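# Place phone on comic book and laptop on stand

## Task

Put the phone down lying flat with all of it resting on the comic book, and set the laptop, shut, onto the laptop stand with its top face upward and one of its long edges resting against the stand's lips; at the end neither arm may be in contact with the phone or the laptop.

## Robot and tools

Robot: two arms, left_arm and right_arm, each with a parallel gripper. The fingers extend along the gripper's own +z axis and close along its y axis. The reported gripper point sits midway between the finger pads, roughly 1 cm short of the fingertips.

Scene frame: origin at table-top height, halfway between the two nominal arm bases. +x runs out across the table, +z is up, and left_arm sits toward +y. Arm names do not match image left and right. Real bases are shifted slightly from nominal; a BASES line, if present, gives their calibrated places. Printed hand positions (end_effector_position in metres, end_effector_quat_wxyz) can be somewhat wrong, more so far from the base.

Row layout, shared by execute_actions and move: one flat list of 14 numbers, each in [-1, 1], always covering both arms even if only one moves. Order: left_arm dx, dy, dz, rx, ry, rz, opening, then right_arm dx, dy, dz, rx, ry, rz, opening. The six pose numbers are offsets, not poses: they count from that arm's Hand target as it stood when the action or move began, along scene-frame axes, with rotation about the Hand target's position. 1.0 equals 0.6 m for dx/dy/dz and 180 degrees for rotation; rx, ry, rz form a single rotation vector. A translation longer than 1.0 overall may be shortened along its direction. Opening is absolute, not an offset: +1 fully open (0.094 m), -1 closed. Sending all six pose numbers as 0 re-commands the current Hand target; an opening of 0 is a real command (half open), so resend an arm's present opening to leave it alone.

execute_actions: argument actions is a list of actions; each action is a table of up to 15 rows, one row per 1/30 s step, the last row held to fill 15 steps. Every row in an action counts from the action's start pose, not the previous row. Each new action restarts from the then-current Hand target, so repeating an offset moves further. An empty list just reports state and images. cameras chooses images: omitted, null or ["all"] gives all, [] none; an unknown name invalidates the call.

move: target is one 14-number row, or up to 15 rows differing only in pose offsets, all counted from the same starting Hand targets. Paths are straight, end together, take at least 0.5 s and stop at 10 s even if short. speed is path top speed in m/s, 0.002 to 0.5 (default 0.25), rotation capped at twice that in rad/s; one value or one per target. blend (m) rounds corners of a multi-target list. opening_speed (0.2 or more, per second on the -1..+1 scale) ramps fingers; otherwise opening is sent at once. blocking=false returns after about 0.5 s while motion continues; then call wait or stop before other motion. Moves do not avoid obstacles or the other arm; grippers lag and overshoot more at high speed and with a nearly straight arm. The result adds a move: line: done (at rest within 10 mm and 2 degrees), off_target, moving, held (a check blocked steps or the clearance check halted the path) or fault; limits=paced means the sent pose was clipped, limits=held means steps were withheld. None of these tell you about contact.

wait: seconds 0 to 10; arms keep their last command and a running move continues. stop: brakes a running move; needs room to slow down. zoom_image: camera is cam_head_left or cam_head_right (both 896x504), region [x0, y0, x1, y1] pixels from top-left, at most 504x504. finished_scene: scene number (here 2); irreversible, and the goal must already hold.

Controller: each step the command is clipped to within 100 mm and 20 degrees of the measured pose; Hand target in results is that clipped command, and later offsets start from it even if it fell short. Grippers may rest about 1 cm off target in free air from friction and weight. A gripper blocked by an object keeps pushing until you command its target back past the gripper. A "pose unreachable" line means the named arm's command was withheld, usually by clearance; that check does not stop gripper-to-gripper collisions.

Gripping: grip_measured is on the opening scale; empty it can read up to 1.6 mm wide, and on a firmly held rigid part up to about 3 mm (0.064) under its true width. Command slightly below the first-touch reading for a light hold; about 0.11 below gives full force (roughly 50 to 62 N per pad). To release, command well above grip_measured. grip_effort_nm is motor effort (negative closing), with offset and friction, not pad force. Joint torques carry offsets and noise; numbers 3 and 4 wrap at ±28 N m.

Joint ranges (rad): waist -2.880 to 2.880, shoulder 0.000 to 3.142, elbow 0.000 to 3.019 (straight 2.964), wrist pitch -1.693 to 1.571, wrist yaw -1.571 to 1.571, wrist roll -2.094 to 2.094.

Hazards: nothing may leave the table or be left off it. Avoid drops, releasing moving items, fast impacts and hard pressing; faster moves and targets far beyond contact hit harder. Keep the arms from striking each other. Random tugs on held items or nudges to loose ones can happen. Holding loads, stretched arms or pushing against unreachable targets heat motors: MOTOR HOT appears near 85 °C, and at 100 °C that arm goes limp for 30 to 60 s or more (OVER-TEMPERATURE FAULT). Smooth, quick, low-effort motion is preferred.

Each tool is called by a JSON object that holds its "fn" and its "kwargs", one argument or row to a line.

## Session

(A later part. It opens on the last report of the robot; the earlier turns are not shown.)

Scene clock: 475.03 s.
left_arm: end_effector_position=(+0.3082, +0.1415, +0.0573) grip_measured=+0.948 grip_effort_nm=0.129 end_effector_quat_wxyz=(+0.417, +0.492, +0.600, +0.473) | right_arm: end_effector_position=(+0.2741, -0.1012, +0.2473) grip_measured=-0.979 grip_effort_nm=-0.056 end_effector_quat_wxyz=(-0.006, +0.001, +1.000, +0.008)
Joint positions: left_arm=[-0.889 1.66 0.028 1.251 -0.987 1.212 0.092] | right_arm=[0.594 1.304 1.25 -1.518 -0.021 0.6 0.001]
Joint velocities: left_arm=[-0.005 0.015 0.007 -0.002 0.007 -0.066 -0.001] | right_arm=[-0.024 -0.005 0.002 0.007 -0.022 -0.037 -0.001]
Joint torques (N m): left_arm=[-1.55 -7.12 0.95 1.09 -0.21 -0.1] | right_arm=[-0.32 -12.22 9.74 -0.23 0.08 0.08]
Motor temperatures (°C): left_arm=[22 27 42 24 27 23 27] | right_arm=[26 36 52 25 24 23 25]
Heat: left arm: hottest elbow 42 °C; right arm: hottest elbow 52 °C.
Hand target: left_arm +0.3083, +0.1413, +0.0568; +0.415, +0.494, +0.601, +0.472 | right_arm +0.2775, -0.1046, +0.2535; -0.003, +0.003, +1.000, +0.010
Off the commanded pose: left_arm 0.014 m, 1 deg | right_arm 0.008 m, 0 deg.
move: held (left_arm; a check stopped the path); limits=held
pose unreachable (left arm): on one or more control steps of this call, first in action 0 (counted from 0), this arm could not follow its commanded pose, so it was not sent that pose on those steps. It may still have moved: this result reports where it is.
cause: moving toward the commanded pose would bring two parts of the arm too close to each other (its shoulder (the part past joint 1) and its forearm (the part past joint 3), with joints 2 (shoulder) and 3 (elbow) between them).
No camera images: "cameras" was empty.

{"fn": "move", "kwargs": {
  "target": [0.035,0.01,-0.005,0,0.0,0.0,0.95,0,0,0,0,0,0,-0.98],
  "speed": 0.05,
  "cameras": []
}}

{"fn": "move", "kwargs": {
  "target": [0.01,0.0,-0.022,0,0.0,0.0,0.95,0,0,0,0,0,0,-0.98],
  "speed": 0.05
}}

{"fn": "zoom_image", "kwargs": {
  "camera": "cam_head_left",
  "region": [320, 240, 420, 340]
}}

{"fn": "zoom_image", "kwargs": {
  "camera": "cam_head_right",
  "region": [310, 240, 410, 340]
}}

Scene clock: 479.57 s.
left_arm: end_effector_position=(+0.3234, +0.1462, +0.0573) grip_measured=+0.948 grip_effort_nm=0.129 end_effector_quat_wxyz=(+0.418, +0.497, +0.597, +0.471) | right_arm: end_effector_position=(+0.2741, -0.1012, +0.2473) grip_measured=-0.979 grip_effort_nm=-0.066 end_effector_quat_wxyz=(-0.006, +0.001, +1.000, +0.008)
Joint positions: left_arm=[-0.799 1.693 0.04 1.317 -0.893 1.273 0.092] | right_arm=[0.594 1.304 1.25 -1.518 -0.021 0.6 0.001]
Joint velocities: left_arm=[0.005 -0.005 -0.022 0.012 -0.095 0.007 -0.001] | right_arm=[-0.005 -0.005 -0.002 -0.012 0.022 -0.022 0.001]
Joint torques (N m): left_arm=[0.79 -5.42 2.36 1.76 0.04 -0.08] | right_arm=[-0.32 -12.34 9.74 -0.21 0.09 0.09]
Motor temperatures (°C): left_arm=[22 27 41 24 27 23 27] | right_arm=[26 36 51 25 24 23 25]
Heat: left arm: hottest elbow 41 °C; right arm: hottest elbow 51 °C.
Hand target: left_arm +0.3292, +0.1470, +0.0538; +0.415, +0.494, +0.601, +0.472 | right_arm +0.2775, -0.1046, +0.2535; -0.003, +0.003, +1.000, +0.010
Off the commanded pose: left_arm 0.007 m, 1 deg | right_arm 0.008 m, 0 deg.
move: done
No camera images: "cameras" was empty.

Scene clock: 480.70 s.
left_arm: end_effector_position=(+0.3262, +0.1471, +0.0590) grip_measured=+0.948 grip_effort_nm=0.134 end_effector_quat_wxyz=(+0.428, +0.491, +0.588, +0.479) | right_arm: end_effector_position=(+0.2741, -0.1012, +0.2473) grip_measured=-0.979 grip_effort_nm=-0.056 end_effector_quat_wxyz=(-0.006, +0.001, +1.000, +0.008)
Joint positions: left_arm=[-0.787 1.792 0.041 1.473 -0.885 1.32 0.092] | right_arm=[0.594 1.304 1.25 -1.518 -0.021 0.6 0.001]
Joint velocities: left_arm=[-0.005 -0.005 0.002 -0.017 -0.037 -0.007 0.001] | right_arm=[-0.005 -0.005 -0.007 0.002 -0.007 -0.051 -0.001]
Joint torques (N m): left_arm=[-0.03 -2.84 2.84 0.46 0.53 -0.5] | right_arm=[-0.26 -12.34 9.73 -0.2 0.09 0.09]
Motor temperatures (°C): left_arm=[22 27 41 24 27 23 27] | right_arm=[26 36 51 25 24 23 25]
Heat: left arm: hottest elbow 41 °C; right arm: hottest elbow 51 °C.
Hand target: left_arm +0.3351, +0.1470, +0.0409; +0.415, +0.494, +0.601, +0.472 | right_arm +0.2775, -0.1046, +0.2535; -0.003, +0.003, +1.000, +0.010
Off the commanded pose: left_arm 0.020 m, 2 deg | right_arm 0.008 m, 0 deg.
move: off_target (left_arm)

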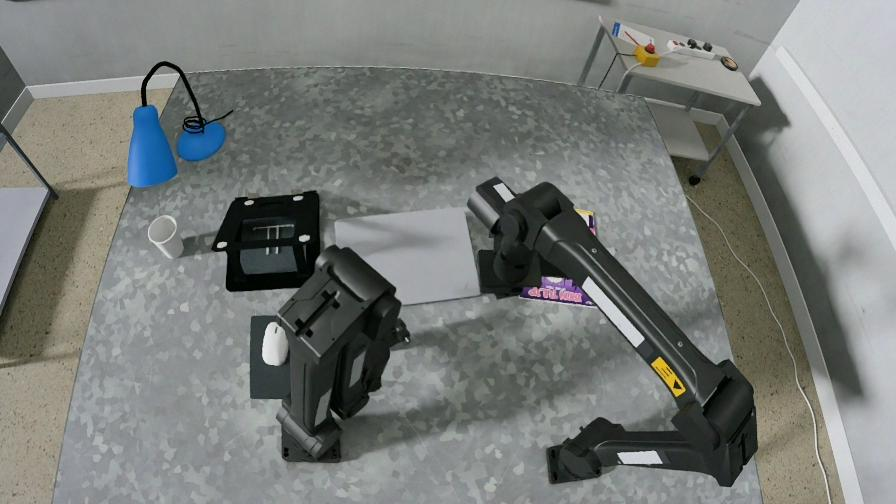

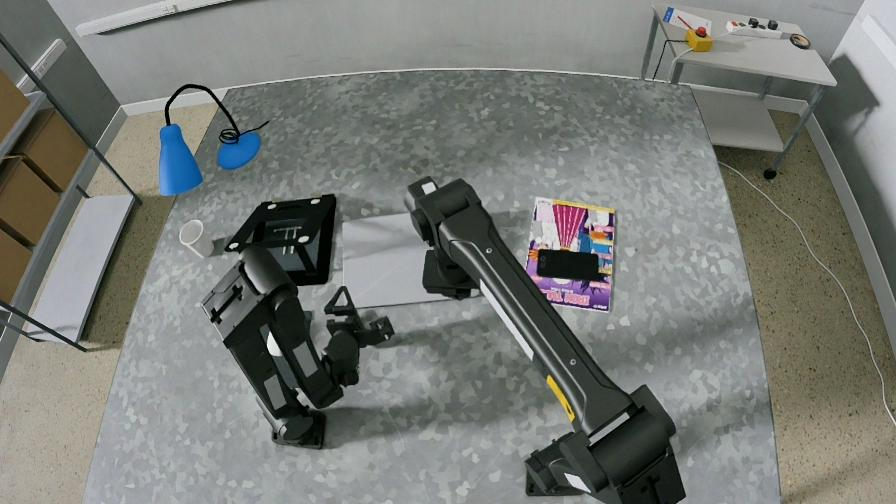

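Scaled by 5.040.

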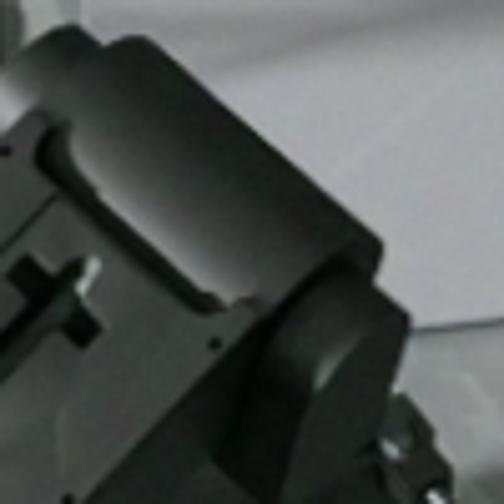

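Scaled by 5.040.

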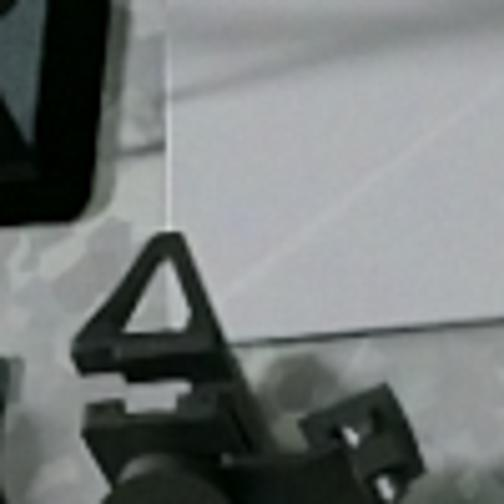

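{"fn": "move", "kwargs": {
  "target": [-0.04,0.0,0.02,0,0.0,0.0,0.95,0,0,0,0,0,0,-0.98],
  "speed": 0.05,
  "cameras": []
}}

{"fn": "move", "kwargs": {
  "target": [0.0,0.0,-0.025,0,0.0,0.0,0.95,0,0,0,0,0,0,-0.98],
  "speed": 0.05,
  "cameras": []
}}

Scene clock: 487.20 s.
left_arm: end_effector_position=(+0.3191, +0.1474, +0.0586) grip_measured=+0.948 grip_effort_nm=0.134 end_effector_quat_wxyz=(+0.418, +0.484, +0.598, +0.483) | right_arm: end_effector_position=(+0.2741, -0.1012, +0.2473) grip_measured=-0.979 grip_effort_nm=-0.061 end_effector_quat_wxyz=(-0.006, +0.001, +1.000, +0.008)
Joint positions: left_arm=[-0.83 1.737 0.039 1.375 -0.953 1.271 0.092] | right_arm=[0.594 1.304 1.25 -1.518 -0.021 0.6 0.001]
Joint velocities: left_arm=[0.005 -0.015 -0.002 -0.012 0.007 0.007 0.001] | right_arm=[-0.015 0.005 0.002 0.007 -0.007 -0.022 0.001]
Joint torques (N m): left_arm=[-2.49 -7.82 -1.09 0.75 -0.07 -0.4] | right_arm=[-0.26 -12.28 9.73 -0.23 0.09 0.09]
Motor temperatures (°C): left_arm=[22 27 40 24 27 24 27] | right_arm=[26 36 51 25 24 23 25]
Heat: left arm: hottest elbow 40 °C; right arm: hottest elbow 51 °C.
Hand target: left_arm +0.3113, +0.1473, +0.0529; +0.415, +0.494, +0.601, +0.472 | right_arm +0.2775, -0.1046, +0.2535; -0.003, +0.003, +1.000, +0.010
Off the commanded pose: left_arm 0.010 m, 2 deg | right_arm 0.008 m, 0 deg.
move: done
No camera images: "cameras" was empty.

Scene clock: 488.43 s.
left_arm: end_effector_position=(+0.3180, +0.1481, +0.0610) grip_measured=+0.948 grip_effort_nm=0.139 end_effector_quat_wxyz=(+0.434, +0.469, +0.597, +0.485) | right_arm: end_effector_position=(+0.2741, -0.1012, +0.2473) grip_measured=-0.979 grip_effort_nm=-0.066 end_effector_quat_wxyz=(-0.006, +0.001, +1.000, +0.008)
Joint positions: left_arm=[-0.836 1.819 0.035 1.511 -0.965 1.281 0.092] | right_arm=[0.594 1.304 1.25 -1.518 -0.021 0.6 0.001]
Joint velocities: left_arm=[-0.005 0.005 0.002 -0.002 -0.037 -0.007 0] | right_arm=[-0.015 0.005 0.012 -0.007 0.007 -0.037 0]
Joint torques (N m): left_arm=[-2.67 -3.55 -0.92 0.31 0.27 -0.56] | right_arm=[-0.32 -12.34 9.74 -0.2 0.09 0.09]
Motor temperatures (°C): left_arm=[22 27 40 24 27 24 27] | right_arm=[26 36 51 25 24 23 25]
Heat: left arm: hottest elbow 40 °C; right arm: hottest elbow 51 °C.
Hand target: left_arm +0.3113, +0.1474, +0.0382; +0.415, +0.494, +0.601, +0.472 | right_arm +0.2775, -0.1046, +0.2535; -0.003, +0.003, +1.000, +0.010
Off the commanded pose: left_arm 0.024 m, 4 deg | right_arm 0.008 m, 0 deg.
move: off_target (left_arm)
No camera images: "cameras" was empty.

{"fn": "move", "kwargs": {
  "target": [-0.0,0.0,0.04,0,0.05,0.01,0.95,0,0,0,0,0,0,-0.98],
  "speed": 0.08,
  "cameras": []
}}

{"fn": "move", "kwargs": {
  "target": [0.0,0.0,-0.03,0,0.0,0.0,0.95,0,0,0,0,0,0,-0.98],
  "speed": 0.05
}}

{"fn": "zoom_image", "kwargs": {
  "camera": "cam_head_right",
  "region": [310, 240, 410, 340]
}}

Scene clock: 498.97 s.
left_arm: end_effector_position=(+0.3011, +0.1596, +0.0511) grip_measured=+0.948 grip_effort_nm=0.129 end_effector_quat_wxyz=(+0.342, +0.529, +0.635, +0.447) | right_arm: end_effector_position=(+0.2741, -0.1012, +0.2473) grip_measured=-0.979 grip_effort_nm=-0.061 end_effector_quat_wxyz=(-0.006, +0.001, +1.000, +0.008)
Joint positions: left_arm=[-0.836 1.205 0.05 0.503 -0.923 1.065 0.092] | right_arm=[0.594 1.304 1.25 -1.518 -0.021 0.6 0.001]
Joint velocities: left_arm=[0.005 -0.015 -0.027 0.007 0.007 -0.037 -0.001] | right_arm=[0.015 -0.005 -0.002 0.002 0.022 0.007 0]
Joint torques (N m): left_arm=[-2.02 -5.01 8.87 0.75 -0.05 -0.17] | right_arm=[-0.38 -12.28 9.76 -0.23 0.09 0.08]
Motor temperatures (°C): left_arm=[22 27 39 24 27 24 27] | right_arm=[26 36 51 25 24 23 25]
Heat: left arm: hottest elbow 39 °C; right arm: hottest elbow 51 °C.
Hand target: left_arm +0.3119, +0.1467, +0.0606; +0.359, +0.520, +0.639, +0.440 | right_arm +0.2775, -0.1046, +0.2535; -0.003, +0.003, +1.000, +0.010
Off the commanded pose: left_arm 0.019 m, 2 deg | right_arm 0.008 m, 0 deg.
move: off_target (left_arm)
No camera images: "cameras" was empty.

Scene clock: 500.17 s.
left_arm: end_effector_position=(+0.3081, +0.1548, +0.0506) grip_measured=+0.948 grip_effort_nm=0.129 end_effector_quat_wxyz=(+0.363, +0.508, +0.639, +0.450) | right_arm: end_effector_position=(+0.2741, -0.1012, +0.2473) grip_measured=-0.979 grip_effort_nm=-0.066 end_effector_quat_wxyz=(-0.006, +0.001, +1.000, +0.008)
Joint positions: left_arm=[-0.836 1.327 0.056 0.673 -0.94 1.061 0.092] | right_arm=[0.594 1.304 1.25 -1.518 -0.021 0.6 0.001]
Joint velocities: left_arm=[0.005 -0.005 -0.002 -0.007 -0.022 0.022 0] | right_arm=[-0.005 -0.015 0.007 -0.017 -0.037 0.037 0]
Joint torques (N m): left_arm=[-1.44 -2.37 6.32 1.18 0.61 -0.17] | right_arm=[-0.26 -12.34 9.72 -0.2 0.09 0.08]
Motor temperatures (°C): left_arm=[22 27 39 24 27 24 27] | right_arm=[26 36 51 25 24 23 25]
Heat: left arm: hottest elbow 39 °C; right arm: hottest elbow 51 °C.
Hand target: left_arm +0.3115, +0.1471, +0.0430; +0.359, +0.520, +0.639, +0.440 | right_arm +0.2775, -0.1046, +0.2535; -0.003, +0.003, +1.000, +0.010
Off the commanded pose: left_arm 0.012 m, 2 deg | right_arm 0.008 m, 0 deg.
move: off_target (left_arm)

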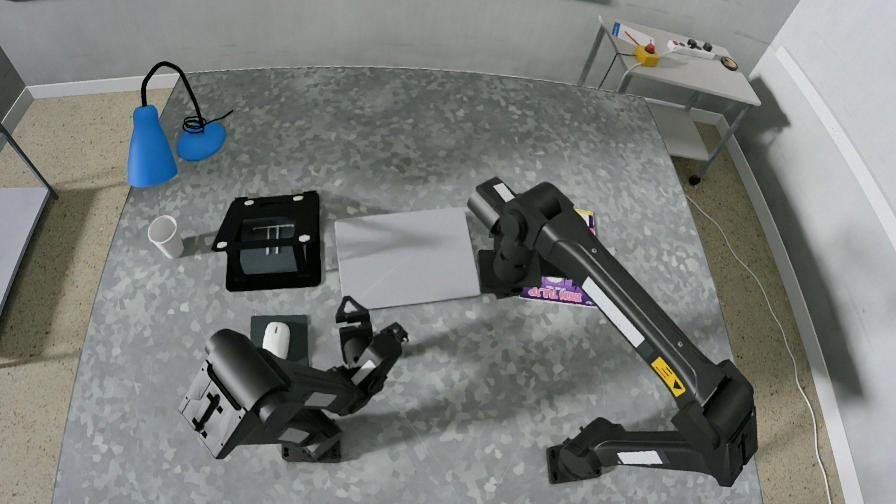

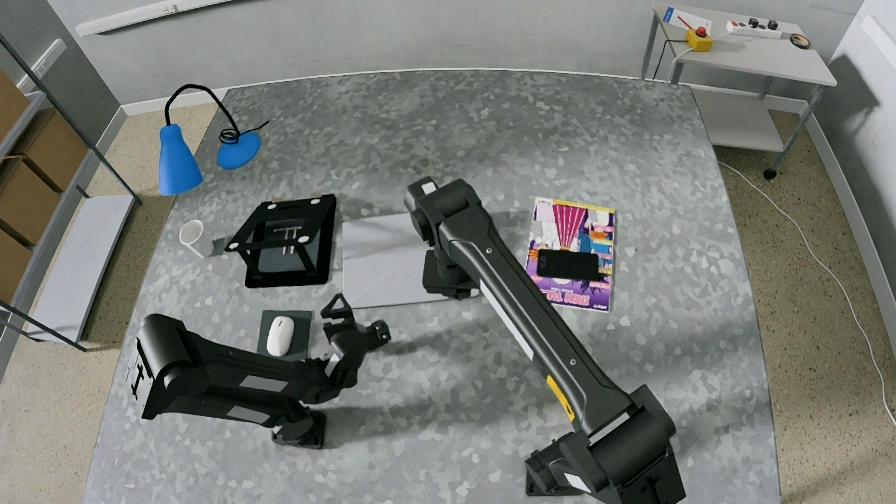

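Scaled by 5.040.

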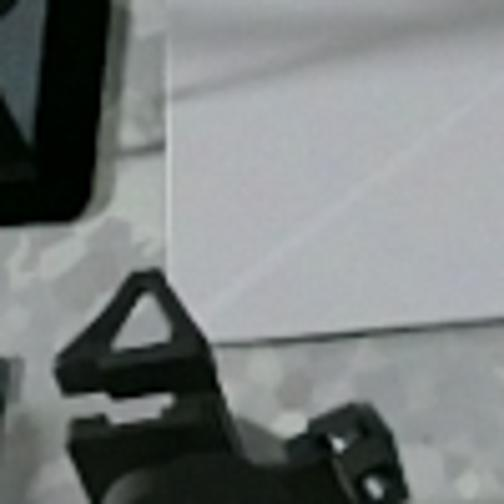

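{"fn": "move", "kwargs": {
  "target": [0.1,0.0,-0.0,0,0.0,0.0,0.95,0,0,0,0,0,0,-0.98],
  "speed": 0.05
}}

{"fn": "zoom_image", "kwargs": {
  "camera": "cam_head_right",
  "region": [310, 240, 410, 340]
}}

Scene clock: 506.20 s.
left_arm: end_effector_position=(+0.3588, +0.1500, +0.0512) grip_measured=+0.948 grip_effort_nm=0.129 end_effector_quat_wxyz=(+0.369, +0.513, +0.636, +0.444) | right_arm: end_effector_position=(+0.2741, -0.1012, +0.2473) grip_measured=-0.979 grip_effort_nm=-0.061 end_effector_quat_wxyz=(-0.006, +0.000, +1.000, +0.008)
Joint positions: left_arm=[-0.666 1.471 0.142 0.842 -0.776 1.202 0.092] | right_arm=[0.594 1.304 1.25 -1.518 -0.021 0.6 0.001]
Joint velocities: left_arm=[-0.024 0.005 -0.002 -0.032 -0.007 0.037 0] | right_arm=[-0.005 -0.024 -0.002 0.002 -0.007 -0.051 0.001]
Joint torques (N m): left_arm=[0.21 -3.66 7.28 1.14 0.66 -0.07] | right_arm=[-0.32 -12.34 9.74 -0.21 0.08 0.09]
Motor temperatures (°C): left_arm=[22 27 39 24 27 24 27] | right_arm=[26 36 51 25 24 23 25]
Heat: left arm: hottest elbow 39 °C; right arm: hottest elbow 51 °C.
Hand target: left_arm +0.3712, +0.1461, +0.0425; +0.358, +0.520, +0.639, +0.440 | right_arm +0.2775, -0.1046, +0.2535; -0.003, +0.003, +1.000, +0.010
Off the commanded pose: left_arm 0.015 m, 2 deg | right_arm 0.008 m, 0 deg.
move: off_target (left_arm)

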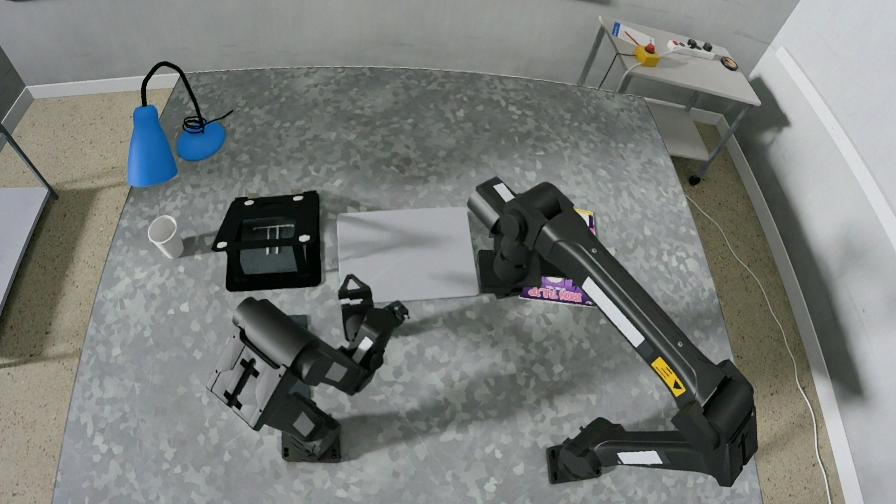

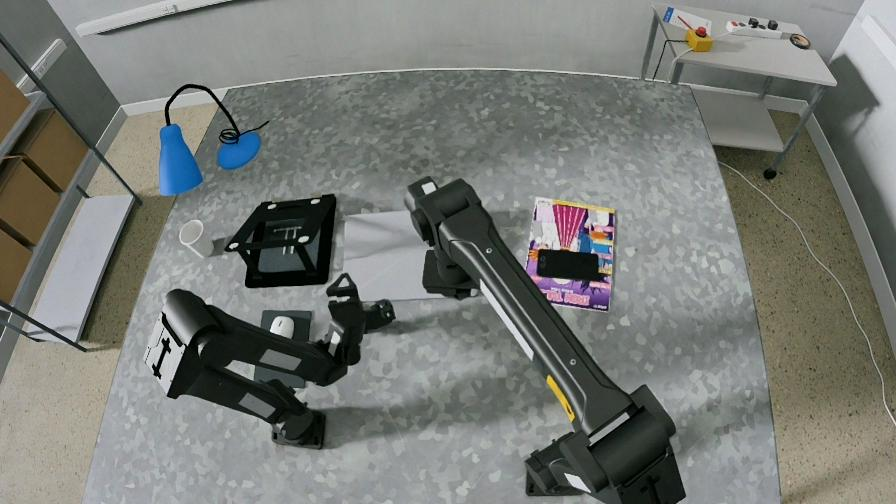

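Scaled by 5.040.

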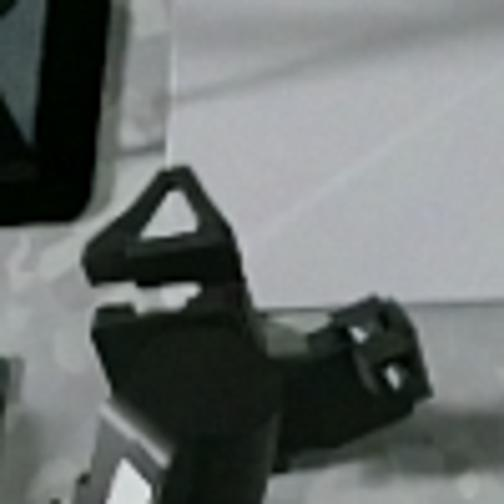

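{"fn": "move", "kwargs": {
  "target": [0.0,0.0,-0.0,0,0.0,0.0,0.95,0.4375,0.39,-0.25,0,0,0,-0.98],
  "speed": 0.2
}}

Scene clock: 529.43 s.
left_arm: end_effector_position=(+0.3588, +0.1500, +0.0512) grip_measured=+0.948 grip_effort_nm=0.125 end_effector_quat_wxyz=(+0.368, +0.513, +0.636, +0.444) | right_arm: end_effector_position=(+0.5371, +0.1095, +0.1084) grip_measured=-0.979 grip_effort_nm=-0.061 end_effector_quat_wxyz=(-0.004, +0.005, +1.000, +0.010)
Joint positions: left_arm=[-0.666 1.471 0.142 0.843 -0.776 1.203 0.092] | right_arm=[0.63 2.289 2.245 -1.521 -0.021 0.645 0.001]
Joint velocities: left_arm=[-0.005 -0.005 -0.007 -0.022 0.051 0.051 0] | right_arm=[-0.015 -0.005 -0.002 0.012 0.007 0.022 0]
Joint torques (N m): left_arm=[0.21 -3.25 7.47 1.26 0.59 -0.08] | right_arm=[1.32 -24.7 12.9 -0.17 0.09 0.22]
Motor temperatures (°C): left_arm=[22 26 38 23 27 24 26] | right_arm=[26 37 51 25 24 23 25]
Heat: left arm: hottest elbow 38 °C; right arm: hottest elbow 51 °C.
Hand target: left_arm +0.3711, +0.1462, +0.0424; +0.358, +0.520, +0.639, +0.440 | right_arm +0.5422, +0.1234, +0.0987; -0.004, +0.003, +1.000, +0.009
Off the commanded pose: left_arm 0.016 m, 2 deg | right_arm 0.021 m, 0 deg.
move: off_target (left_arm, right_arm)

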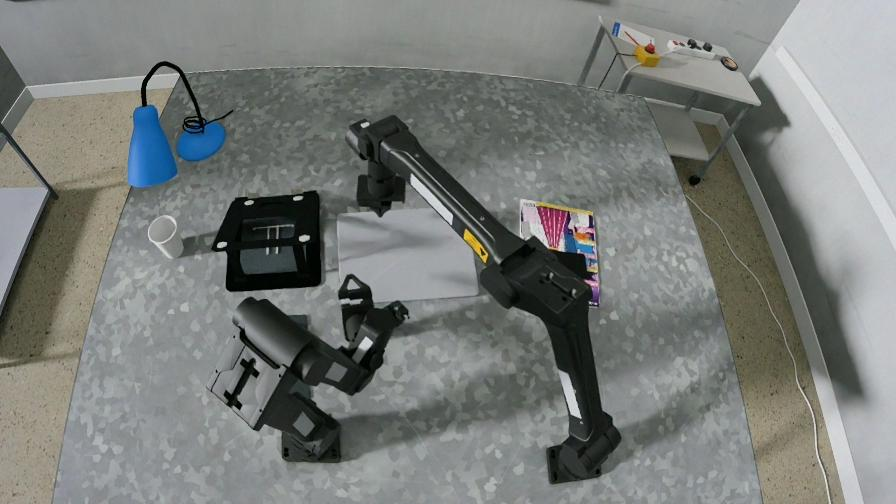

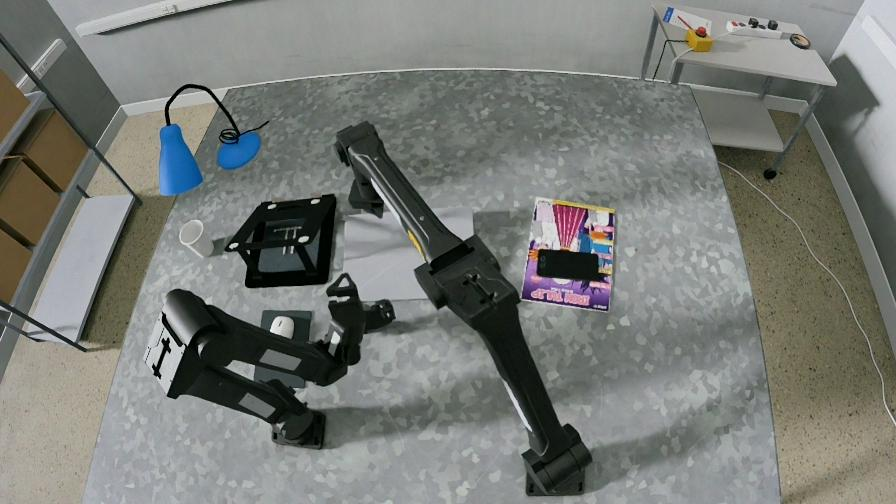

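{"fn": "move", "kwargs": {
  "target": [0.0,0.0,-0.0,0,0.0,0.0,0.95,0.05,0.02,-0.1,0,0,0,-0.98],
  "speed": 0.08,
  "cameras": []
}}

{"fn": "move", "kwargs": {
  "target": [0.0,0.0,-0.0,0,0.0,0.0,0.95,0.0,0.0,-0.05,0,0,0,-0.98],
  "speed": 0.04
}}

Scene clock: 535.53 s.
left_arm: end_effector_position=(+0.3626, +0.1488, +0.0512) grip_measured=+0.948 grip_effort_nm=0.129 end_effector_quat_wxyz=(+0.369, +0.512, +0.636, +0.444) | right_arm: end_effector_position=(+0.5631, +0.1287, +0.0698) grip_measured=-0.979 grip_effort_nm=-0.066 end_effector_quat_wxyz=(+0.005, +0.005, +1.000, +0.016)
Joint positions: left_arm=[-0.661 1.479 0.152 0.843 -0.771 1.204 0.092] | right_arm=[0.63 2.412 2.367 -1.5 -0.021 0.646 0.001]
Joint velocities: left_arm=[-0.015 0.005 -0.007 0.007 0.037 -0.037 0.001] | right_arm=[-0.005 -0.024 -0.012 -0.002 -0.051 0.081 0.001]
Joint torques (N m): left_arm=[-0.67 -3.96 6.52 0.83 0.51 -0.07] | right_arm=[0.44 -24.64 12.42 0.21 0.11 0.1]
Motor temperatures (°C): left_arm=[22 26 38 23 27 24 26] | right_arm=[26 38 53 25 24 23 25]
Heat: left arm: hottest elbow 38 °C; right arm: hottest elbow 53 °C.
Hand target: left_arm +0.3711, +0.1461, +0.0425; +0.358, +0.520, +0.639, +0.440 | right_arm +0.5724, +0.1340, +0.0384; -0.004, +0.003, +1.000, +0.010
Off the commanded pose: left_arm 0.012 m, 2 deg | right_arm 0.033 m, 1 deg.
move: off_target (left_arm, right_arm)
No camera images: "cameras" was empty.

Scene clock: 536.70 s.
left_arm: end_effector_position=(+0.3626, +0.1488, +0.0512) grip_measured=+0.948 grip_effort_nm=0.125 end_effector_quat_wxyz=(+0.369, +0.512, +0.636, +0.444) | right_arm: end_effector_position=(+0.5725, +0.1357, +0.0704) grip_measured=-0.979 grip_effort_nm=-0.061 end_effector_quat_wxyz=(+0.024, +0.005, +0.999, +0.031)
Joint positions: left_arm=[-0.661 1.479 0.152 0.843 -0.771 1.204 0.092] | right_arm=[0.63 2.412 2.367 -1.452 -0.021 0.646 0.001]
Joint velocities: left_arm=[-0.005 -0.005 0.002 -0.007 0.037 0.022 0] | right_arm=[-0.005 -0.005 -0.017 -0.002 -0.051 0.022 0]
Joint torques (N m): left_arm=[0.26 -4.31 6.64 1.11 0.45 0.02] | right_arm=[0.5 -24.12 7.9 0.94 0.09 0.1]
Motor temperatures (°C): left_arm=[22 26 38 23 27 24 26] | right_arm=[26 38 53 25 24 23 25]
Heat: left arm: hottest elbow 38 °C; right arm: hottest elbow 53 °C.
Hand target: left_arm +0.3711, +0.1461, +0.0425; +0.358, +0.520, +0.639, +0.440 | right_arm +0.5724, +0.1335, +0.0086; -0.004, +0.003, +1.000, +0.010
Off the commanded pose: left_arm 0.012 m, 2 deg | right_arm 0.062 m, 4 deg.
move: off_target (left_arm, right_arm)

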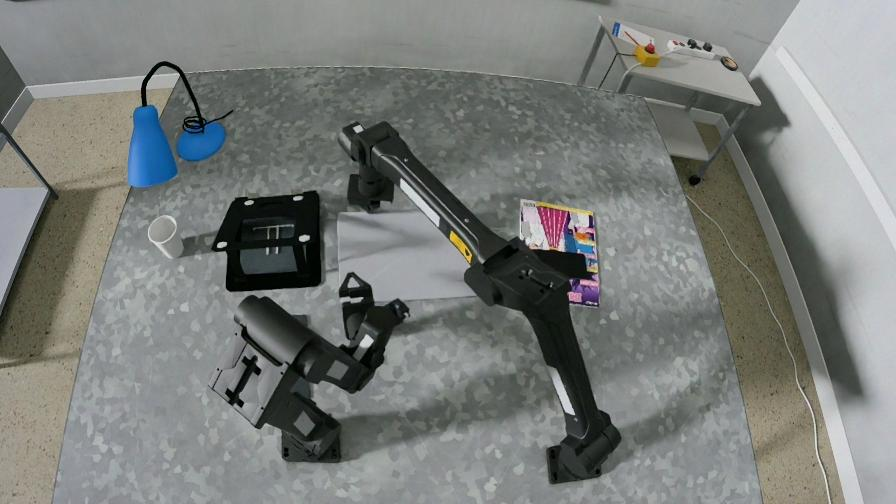

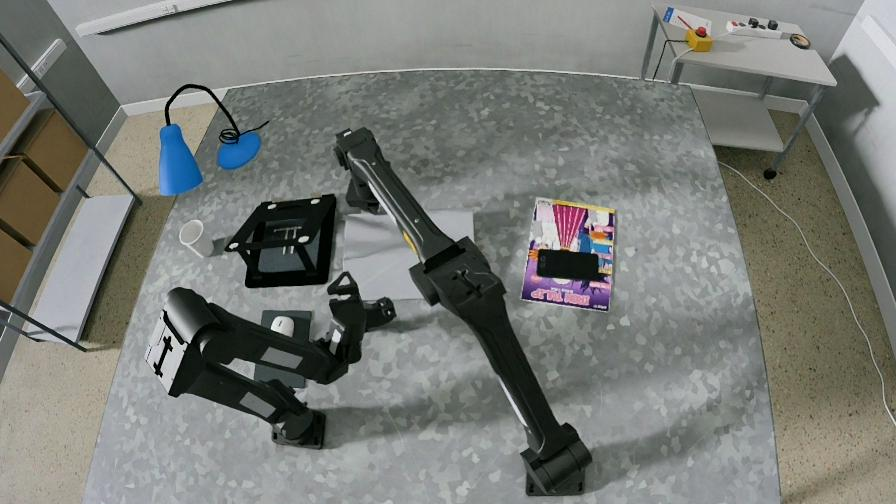

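{"fn": "move", "kwargs": {
  "target": [0.0,0.0,-0.0,0,0.0,0.0,0.95,-0.01,0.0,-0.03,0,0,0,-0.98],
  "speed": 0.03,
  "cameras": ["cam_head_left"]
}}

{"fn": "zoom_image", "kwargs": {
  "camera": "cam_head_left",
  "region": [320, 170, 420, 310]
}}

Scene clock: 542.00 s.
left_arm: end_effector_position=(+0.3626, +0.1488, +0.0512) grip_measured=+0.948 grip_effort_nm=0.125 end_effector_quat_wxyz=(+0.369, +0.512, +0.636, +0.444) | right_arm: end_effector_position=(+0.5750, +0.1373, +0.0561) grip_measured=-0.979 grip_effort_nm=-0.061 end_effector_quat_wxyz=(+0.030, +0.005, +0.999, +0.035)
Joint positions: left_arm=[-0.661 1.479 0.152 0.843 -0.771 1.204 0.092] | right_arm=[0.63 2.412 2.329 -1.398 -0.02 0.646 0.001]
Joint velocities: left_arm=[0.005 -0.015 0.007 0.012 -0.037 -0.007 0] | right_arm=[-0.005 -0.024 -0.017 -0.017 -0.066 0.022 0.001]
Joint torques (N m): left_arm=[-0.32 -4.37 6.49 1.06 0.41 -0.05] | right_arm=[0.73 -24 6.35 0.88 0.09 0.13]
Motor temperatures (°C): left_arm=[22 26 38 23 27 24 26] | right_arm=[26 39 53 25 24 23 25]
Heat: left arm: hottest elbow 38 °C; right arm: hottest elbow 53 °C.
Hand target: left_arm +0.3711, +0.1461, +0.0425; +0.358, +0.520, +0.639, +0.440 | right_arm +0.5664, +0.1332, -0.0094; -0.004, +0.003, +1.000, +0.009
Off the commanded pose: left_arm 0.012 m, 2 deg | right_arm 0.066 m, 5 deg.
move: off_target (left_arm, right_arm)
Images, in order (width x height): cam_head_left 896x504.

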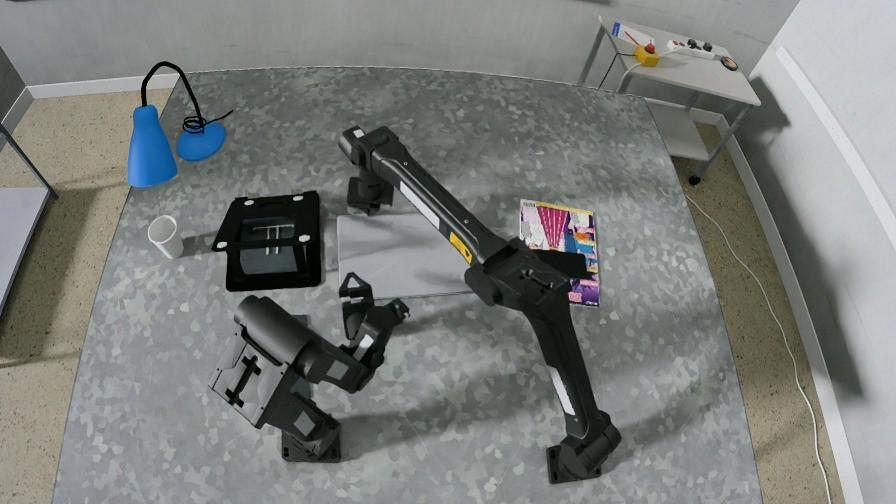

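Scaled by 3.600.

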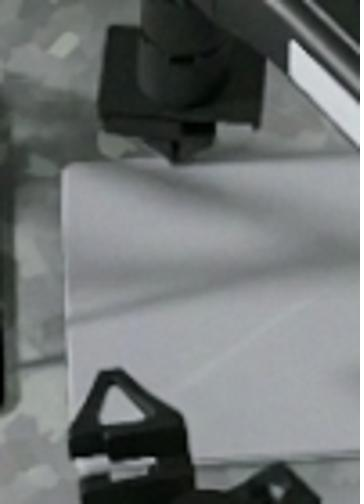

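{"fn": "execute_actions", "kwargs": {
  "actions": []
}}

{"fn": "zoom_image", "kwargs": {
  "camera": "cam_head_right",
  "region": [310, 190, 490, 340]
}}

{"fn": "zoom_image", "kwargs": {
  "camera": "cam_head_left",
  "region": [310, 190, 490, 340]
}}

Scene clock: 549.57 s.
left_arm: end_effector_position=(+0.3626, +0.1488, +0.0512) grip_measured=+0.948 grip_effort_nm=0.129 end_effector_quat_wxyz=(+0.369, +0.512, +0.636, +0.444) | right_arm: end_effector_position=(+0.5750, +0.1373, +0.0561) grip_measured=-0.979 grip_effort_nm=-0.061 end_effector_quat_wxyz=(+0.030, +0.005, +0.999, +0.035)
Joint positions: left_arm=[-0.661 1.479 0.152 0.843 -0.771 1.204 0.092] | right_arm=[0.63 2.412 2.329 -1.398 -0.02 0.646 0.001]
Joint velocities: left_arm=[-0.005 -0.005 -0.002 -0.002 0.007 0.037 0.001] | right_arm=[0.005 -0.005 -0.012 -0.012 -0.022 0.022 0]
Joint torques (N m): left_arm=[-0.38 -3.96 6.46 1.05 0.48 -0.08] | right_arm=[0.67 -24.7 6.37 0.87 0.08 0.14]
Motor temperatures (°C): left_arm=[22 26 38 23 27 24 26] | right_arm=[26 40 51 25 24 23 25]
Heat: left arm: hottest elbow 38 °C; right arm: hottest elbow 51 °C.
Hand target: left_arm +0.3711, +0.1461, +0.0425; +0.358, +0.520, +0.639, +0.440 | right_arm +0.5664, +0.1332, -0.0094; -0.004, +0.003, +1.000, +0.009
Tool commands: left_gripper/opening=+0.95 right_gripper/opening=-0.98
Off the commanded pose: left_arm 0.012 m, 2 deg | right_arm 0.066 m, 5 deg.

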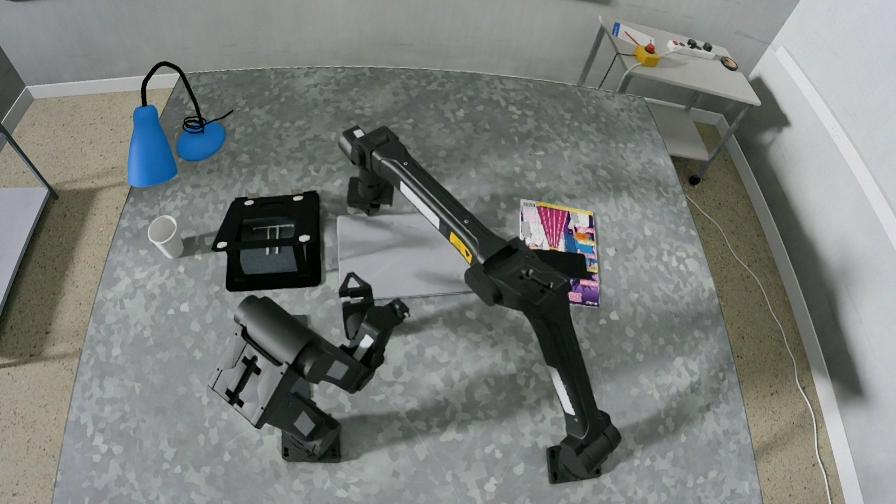

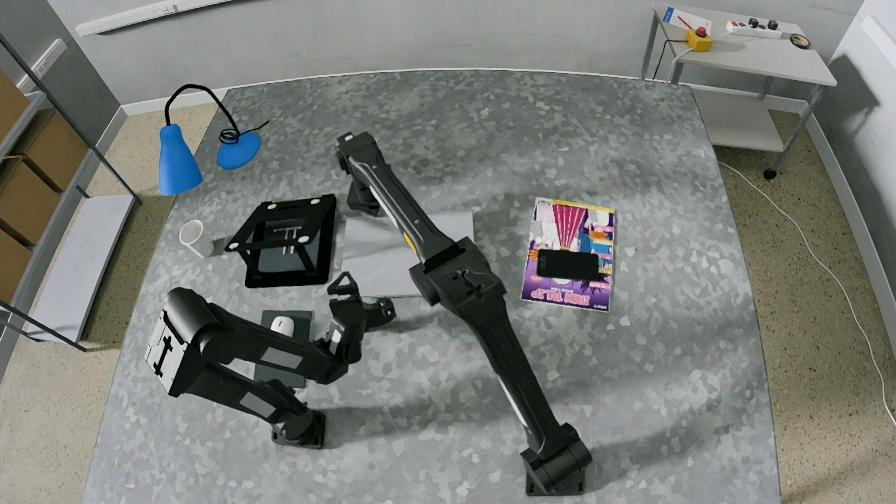

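Scaled by 2.800.

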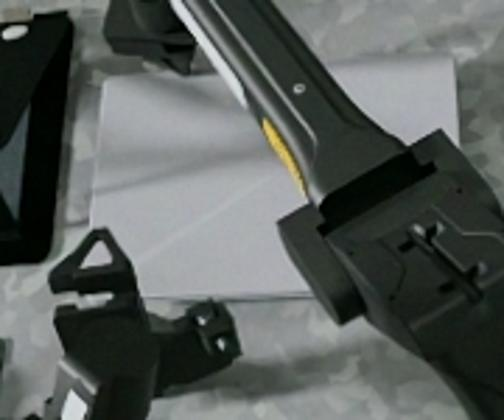

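Scaled by 2.800.

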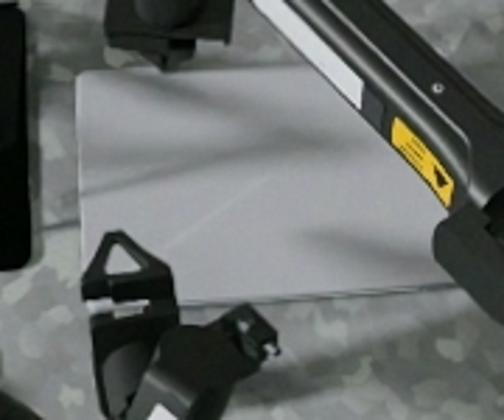

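{"fn": "move", "kwargs": {
  "target": [0.035,0.01,0.0,0,0.0,0.0,0.95,0.0,0.0,0.0,0,0,0,-0.98],
  "speed": 0.04
}}

{"fn": "zoom_image", "kwargs": {
  "camera": "cam_head_right",
  "region": [310, 190, 490, 340]
}}

{"fn": "zoom_image", "kwargs": {
  "camera": "cam_head_left",
  "region": [310, 190, 490, 340]
}}

Scene clock: 558.00 s.
left_arm: end_effector_position=(+0.3857, +0.1489, +0.0515) grip_measured=+0.948 grip_effort_nm=0.120 end_effector_quat_wxyz=(+0.373, +0.513, +0.636, +0.439) | right_arm: end_effector_position=(+0.5751, +0.1374, +0.0535) grip_measured=-0.979 grip_effort_nm=-0.061 end_effector_quat_wxyz=(+0.031, +0.005, +0.999, +0.036)
Joint positions: left_arm=[-0.595 1.519 0.196 0.867 -0.701 1.24 0.092] | right_arm=[0.63 2.412 2.322 -1.389 -0.02 0.646 0.001]
Joint velocities: left_arm=[-0.015 0.005 -0.007 0.002 -0.007 -0.095 -0.001] | right_arm=[0.005 -0.015 -0.002 0.002 -0.037 -0.051 0.001]
Joint torques (N m): left_arm=[0.32 -4.48 5.87 1.4 0.2 0.04] | right_arm=[0.73 -24.94 7.01 0.69 0.08 0.13]
Motor temperatures (°C): left_arm=[22 26 38 23 27 24 26] | right_arm=[26 41 50 25 24 23 25]
Heat: left arm: hottest elbow 38 °C; right arm: hottest elbow 50 °C.
Hand target: left_arm +0.3920, +0.1519, +0.0423; +0.358, +0.520, +0.639, +0.440 | right_arm +0.5664, +0.1332, -0.0094; -0.004, +0.003, +1.000, +0.009
Off the commanded pose: left_arm 0.012 m, 2 deg | right_arm 0.064 m, 5 deg.
move: off_target (left_arm, right_arm)

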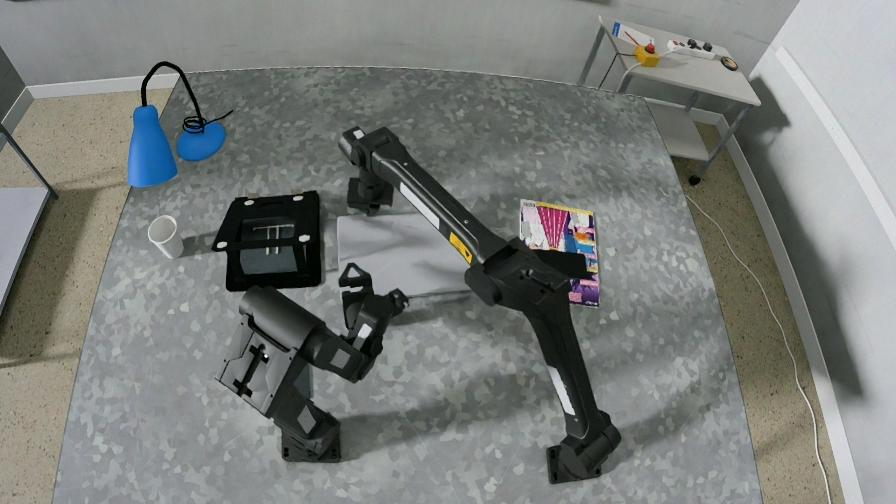

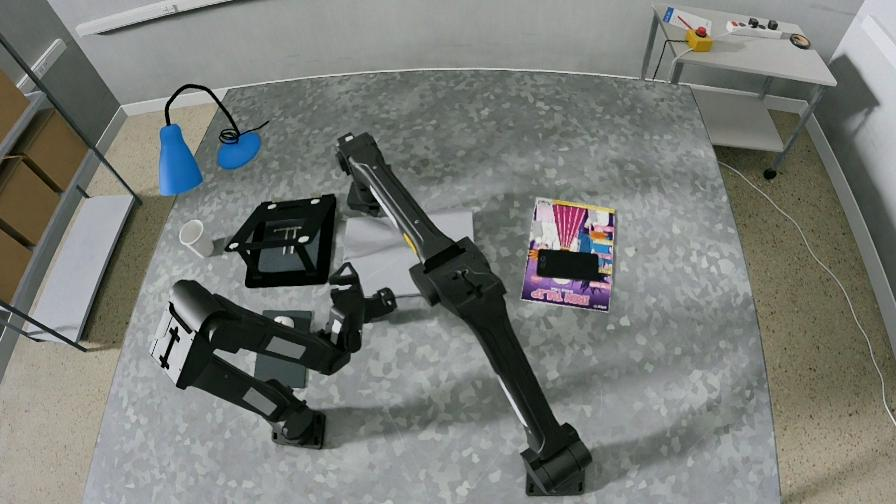

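Scaled by 2.800.

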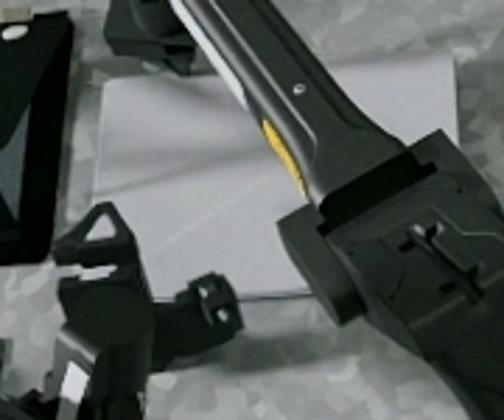

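Scaled by 2.800.

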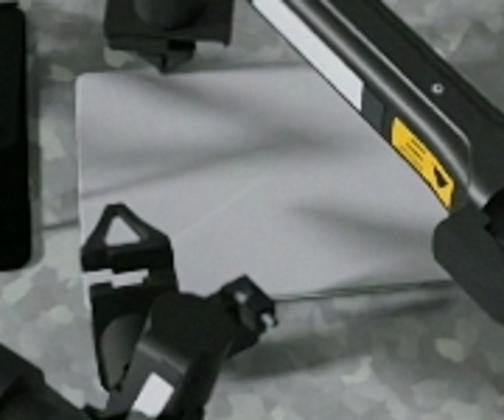

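{"fn": "move", "kwargs": {
  "target": [0.0,0.0,0.06,0,0.0,0.0,0.95,0.0,0.0,0.0,0,0,0,-0.98],
  "speed": 0.05
}}

{"fn": "zoom_image", "kwargs": {
  "camera": "cam_head_right",
  "region": [310, 190, 490, 340]
}}

Scene clock: 562.53 s.
left_arm: end_effector_position=(+0.3790, +0.1542, +0.0632) grip_measured=+0.948 grip_effort_nm=0.125 end_effector_quat_wxyz=(+0.345, +0.533, +0.638, +0.435) | right_arm: end_effector_position=(+0.5751, +0.1374, +0.0535) grip_measured=-0.979 grip_effort_nm=-0.056 end_effector_quat_wxyz=(+0.031, +0.005, +0.999, +0.036)
Joint positions: left_arm=[-0.59 1.353 0.201 0.63 -0.695 1.244 0.092] | right_arm=[0.63 2.412 2.322 -1.389 -0.02 0.646 0.001]
Joint velocities: left_arm=[-0.005 -0.005 -0.012 -0.002 -0.007 -0.081 -0.002] | right_arm=[-0.015 -0.015 -0.027 -0.007 -0.051 -0.007 0.001]
Joint torques (N m): left_arm=[-0.67 -9.23 8.44 1.26 -0.12 0.01] | right_arm=[0.79 -25.05 7.02 0.64 0.12 0.13]
Motor temperatures (°C): left_arm=[22 26 38 24 27 24 26] | right_arm=[26 41 49 25 24 23 25]
Heat: left arm: hottest elbow 38 °C; right arm: hottest elbow 49 °C.
Hand target: left_arm +0.3926, +0.1513, +0.0777; +0.358, +0.520, +0.639, +0.440 | right_arm +0.5664, +0.1332, -0.0094; -0.004, +0.003, +1.000, +0.009
Off the commanded pose: left_arm 0.020 m, 2 deg | right_arm 0.064 m, 5 deg.
move: off_target (left_arm, right_arm)

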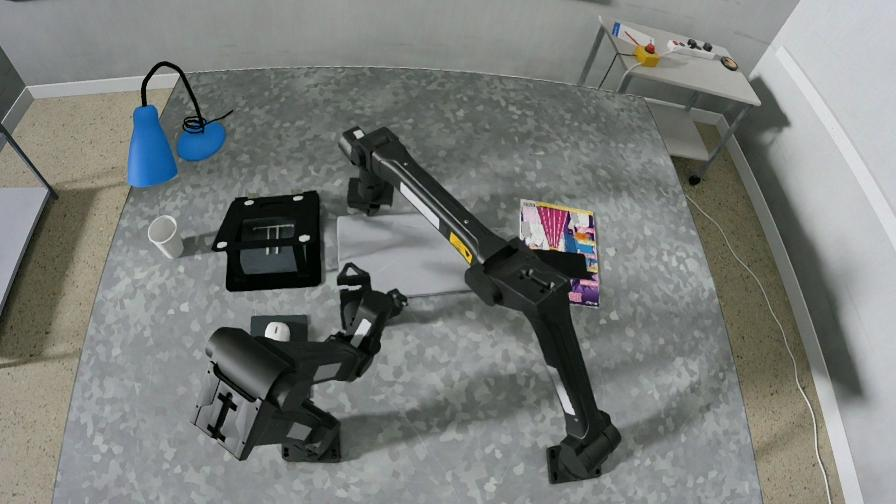

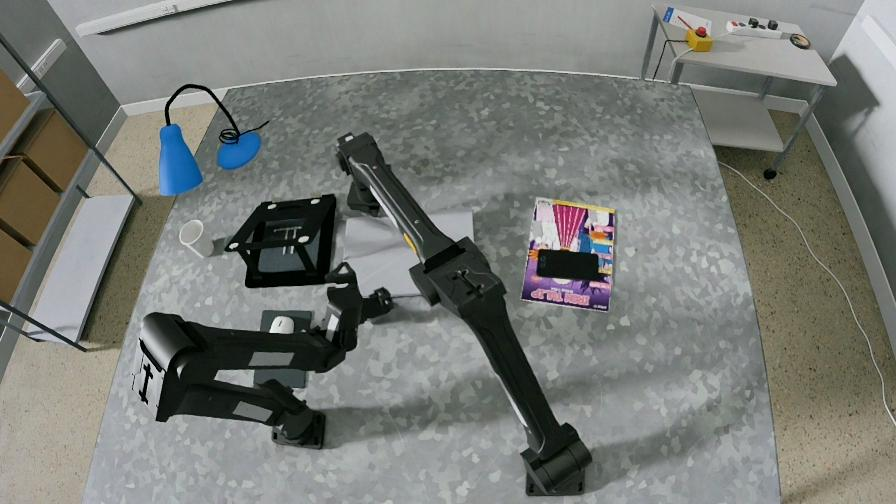

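Scaled by 2.800.

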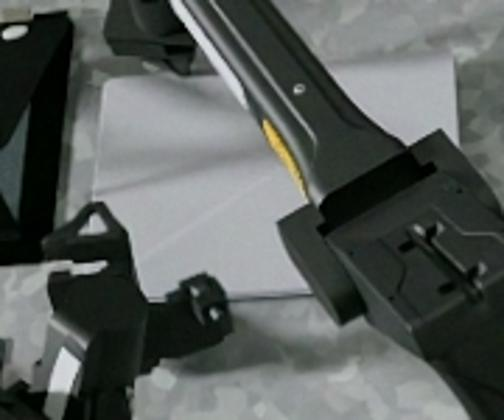

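{"fn": "move", "kwargs": {
  "target": [0.0,0.0,0.01,0,0.0,0.0,-0.8,0.0,0.0,0.0,0,0,0,-0.98],
  "speed": 0.05,
  "opening_speed": 0.5
}}

{"fn": "zoom_image", "kwargs": {
  "camera": "cam_head_right",
  "region": [310, 190, 490, 340]
}}

{"fn": "zoom_image", "kwargs": {
  "camera": "cam_head_left",
  "region": [310, 190, 490, 340]
}}

Scene clock: 569.23 s.
left_arm: end_effector_position=(+0.3759, +0.1570, +0.0627) grip_measured=-0.619 grip_effort_nm=-0.989 end_effector_quat_wxyz=(+0.334, +0.540, +0.639, +0.434) | right_arm: end_effector_position=(+0.5756, +0.1371, +0.0460) grip_measured=-0.979 grip_effort_nm=-0.061 end_effector_quat_wxyz=(+0.029, +0.005, +0.999, +0.032)
Joint positions: left_arm=[-0.587 1.321 0.201 0.572 -0.693 1.244 0.018] | right_arm=[0.63 2.422 2.322 -1.385 -0.017 0.646 0.001]
Joint velocities: left_arm=[0.015 0.005 -0.007 -0.002 -0.022 -0.037 0] | right_arm=[-0.005 0.015 0.002 0.012 -0.022 -0.007 0]
Joint torques (N m): left_arm=[-0.67 -8.59 9.37 1.94 -0.2 0.01] | right_arm=[0.73 -25.23 7.38 0.35 -0.03 0.13]
Motor temperatures (°C): left_arm=[22 26 38 24 27 23 26] | right_arm=[26 41 49 25 24 23 25]
Heat: left arm: hottest elbow 38 °C; right arm: hottest elbow 49 °C.
Hand target: left_arm +0.3927, +0.1513, +0.0836; +0.358, +0.520, +0.639, +0.440 | right_arm +0.5663, +0.1332, -0.0094; -0.004, +0.003, +1.000, +0.009
Off the commanded pose: left_arm 0.028 m, 4 deg | right_arm 0.056 m, 5 deg.
move: off_target (left_arm, right_arm)

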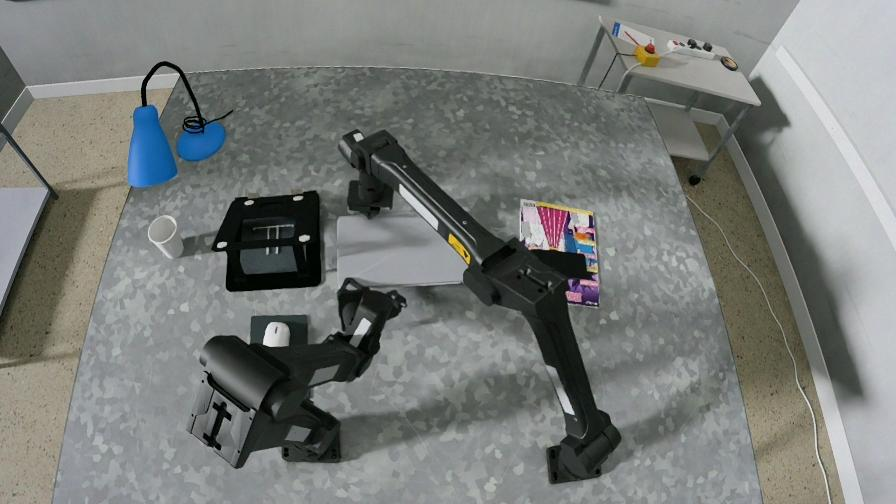

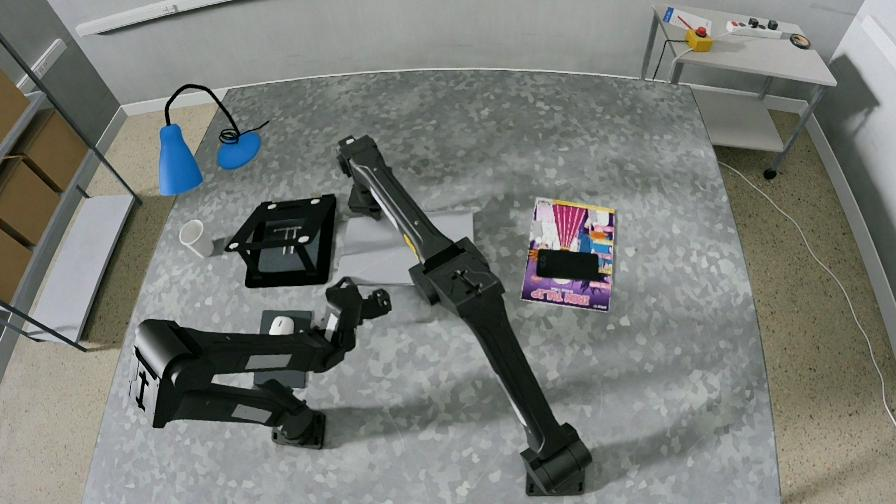

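Scaled by 2.800.

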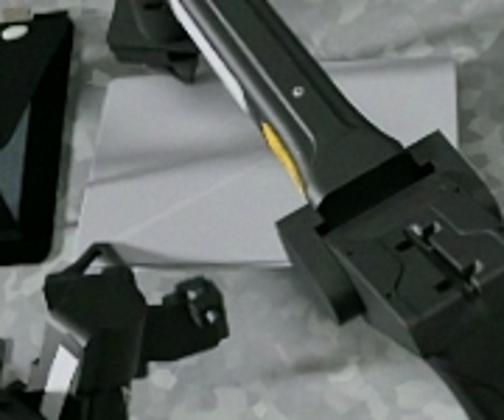

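Scaled by 2.800.

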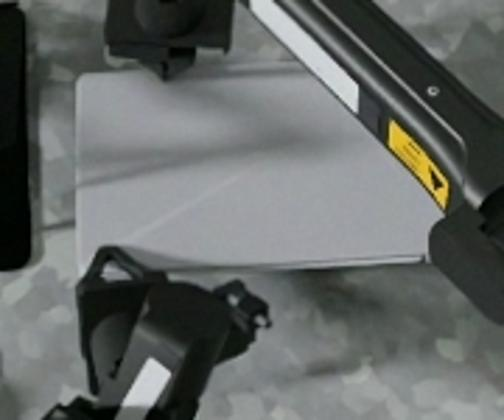

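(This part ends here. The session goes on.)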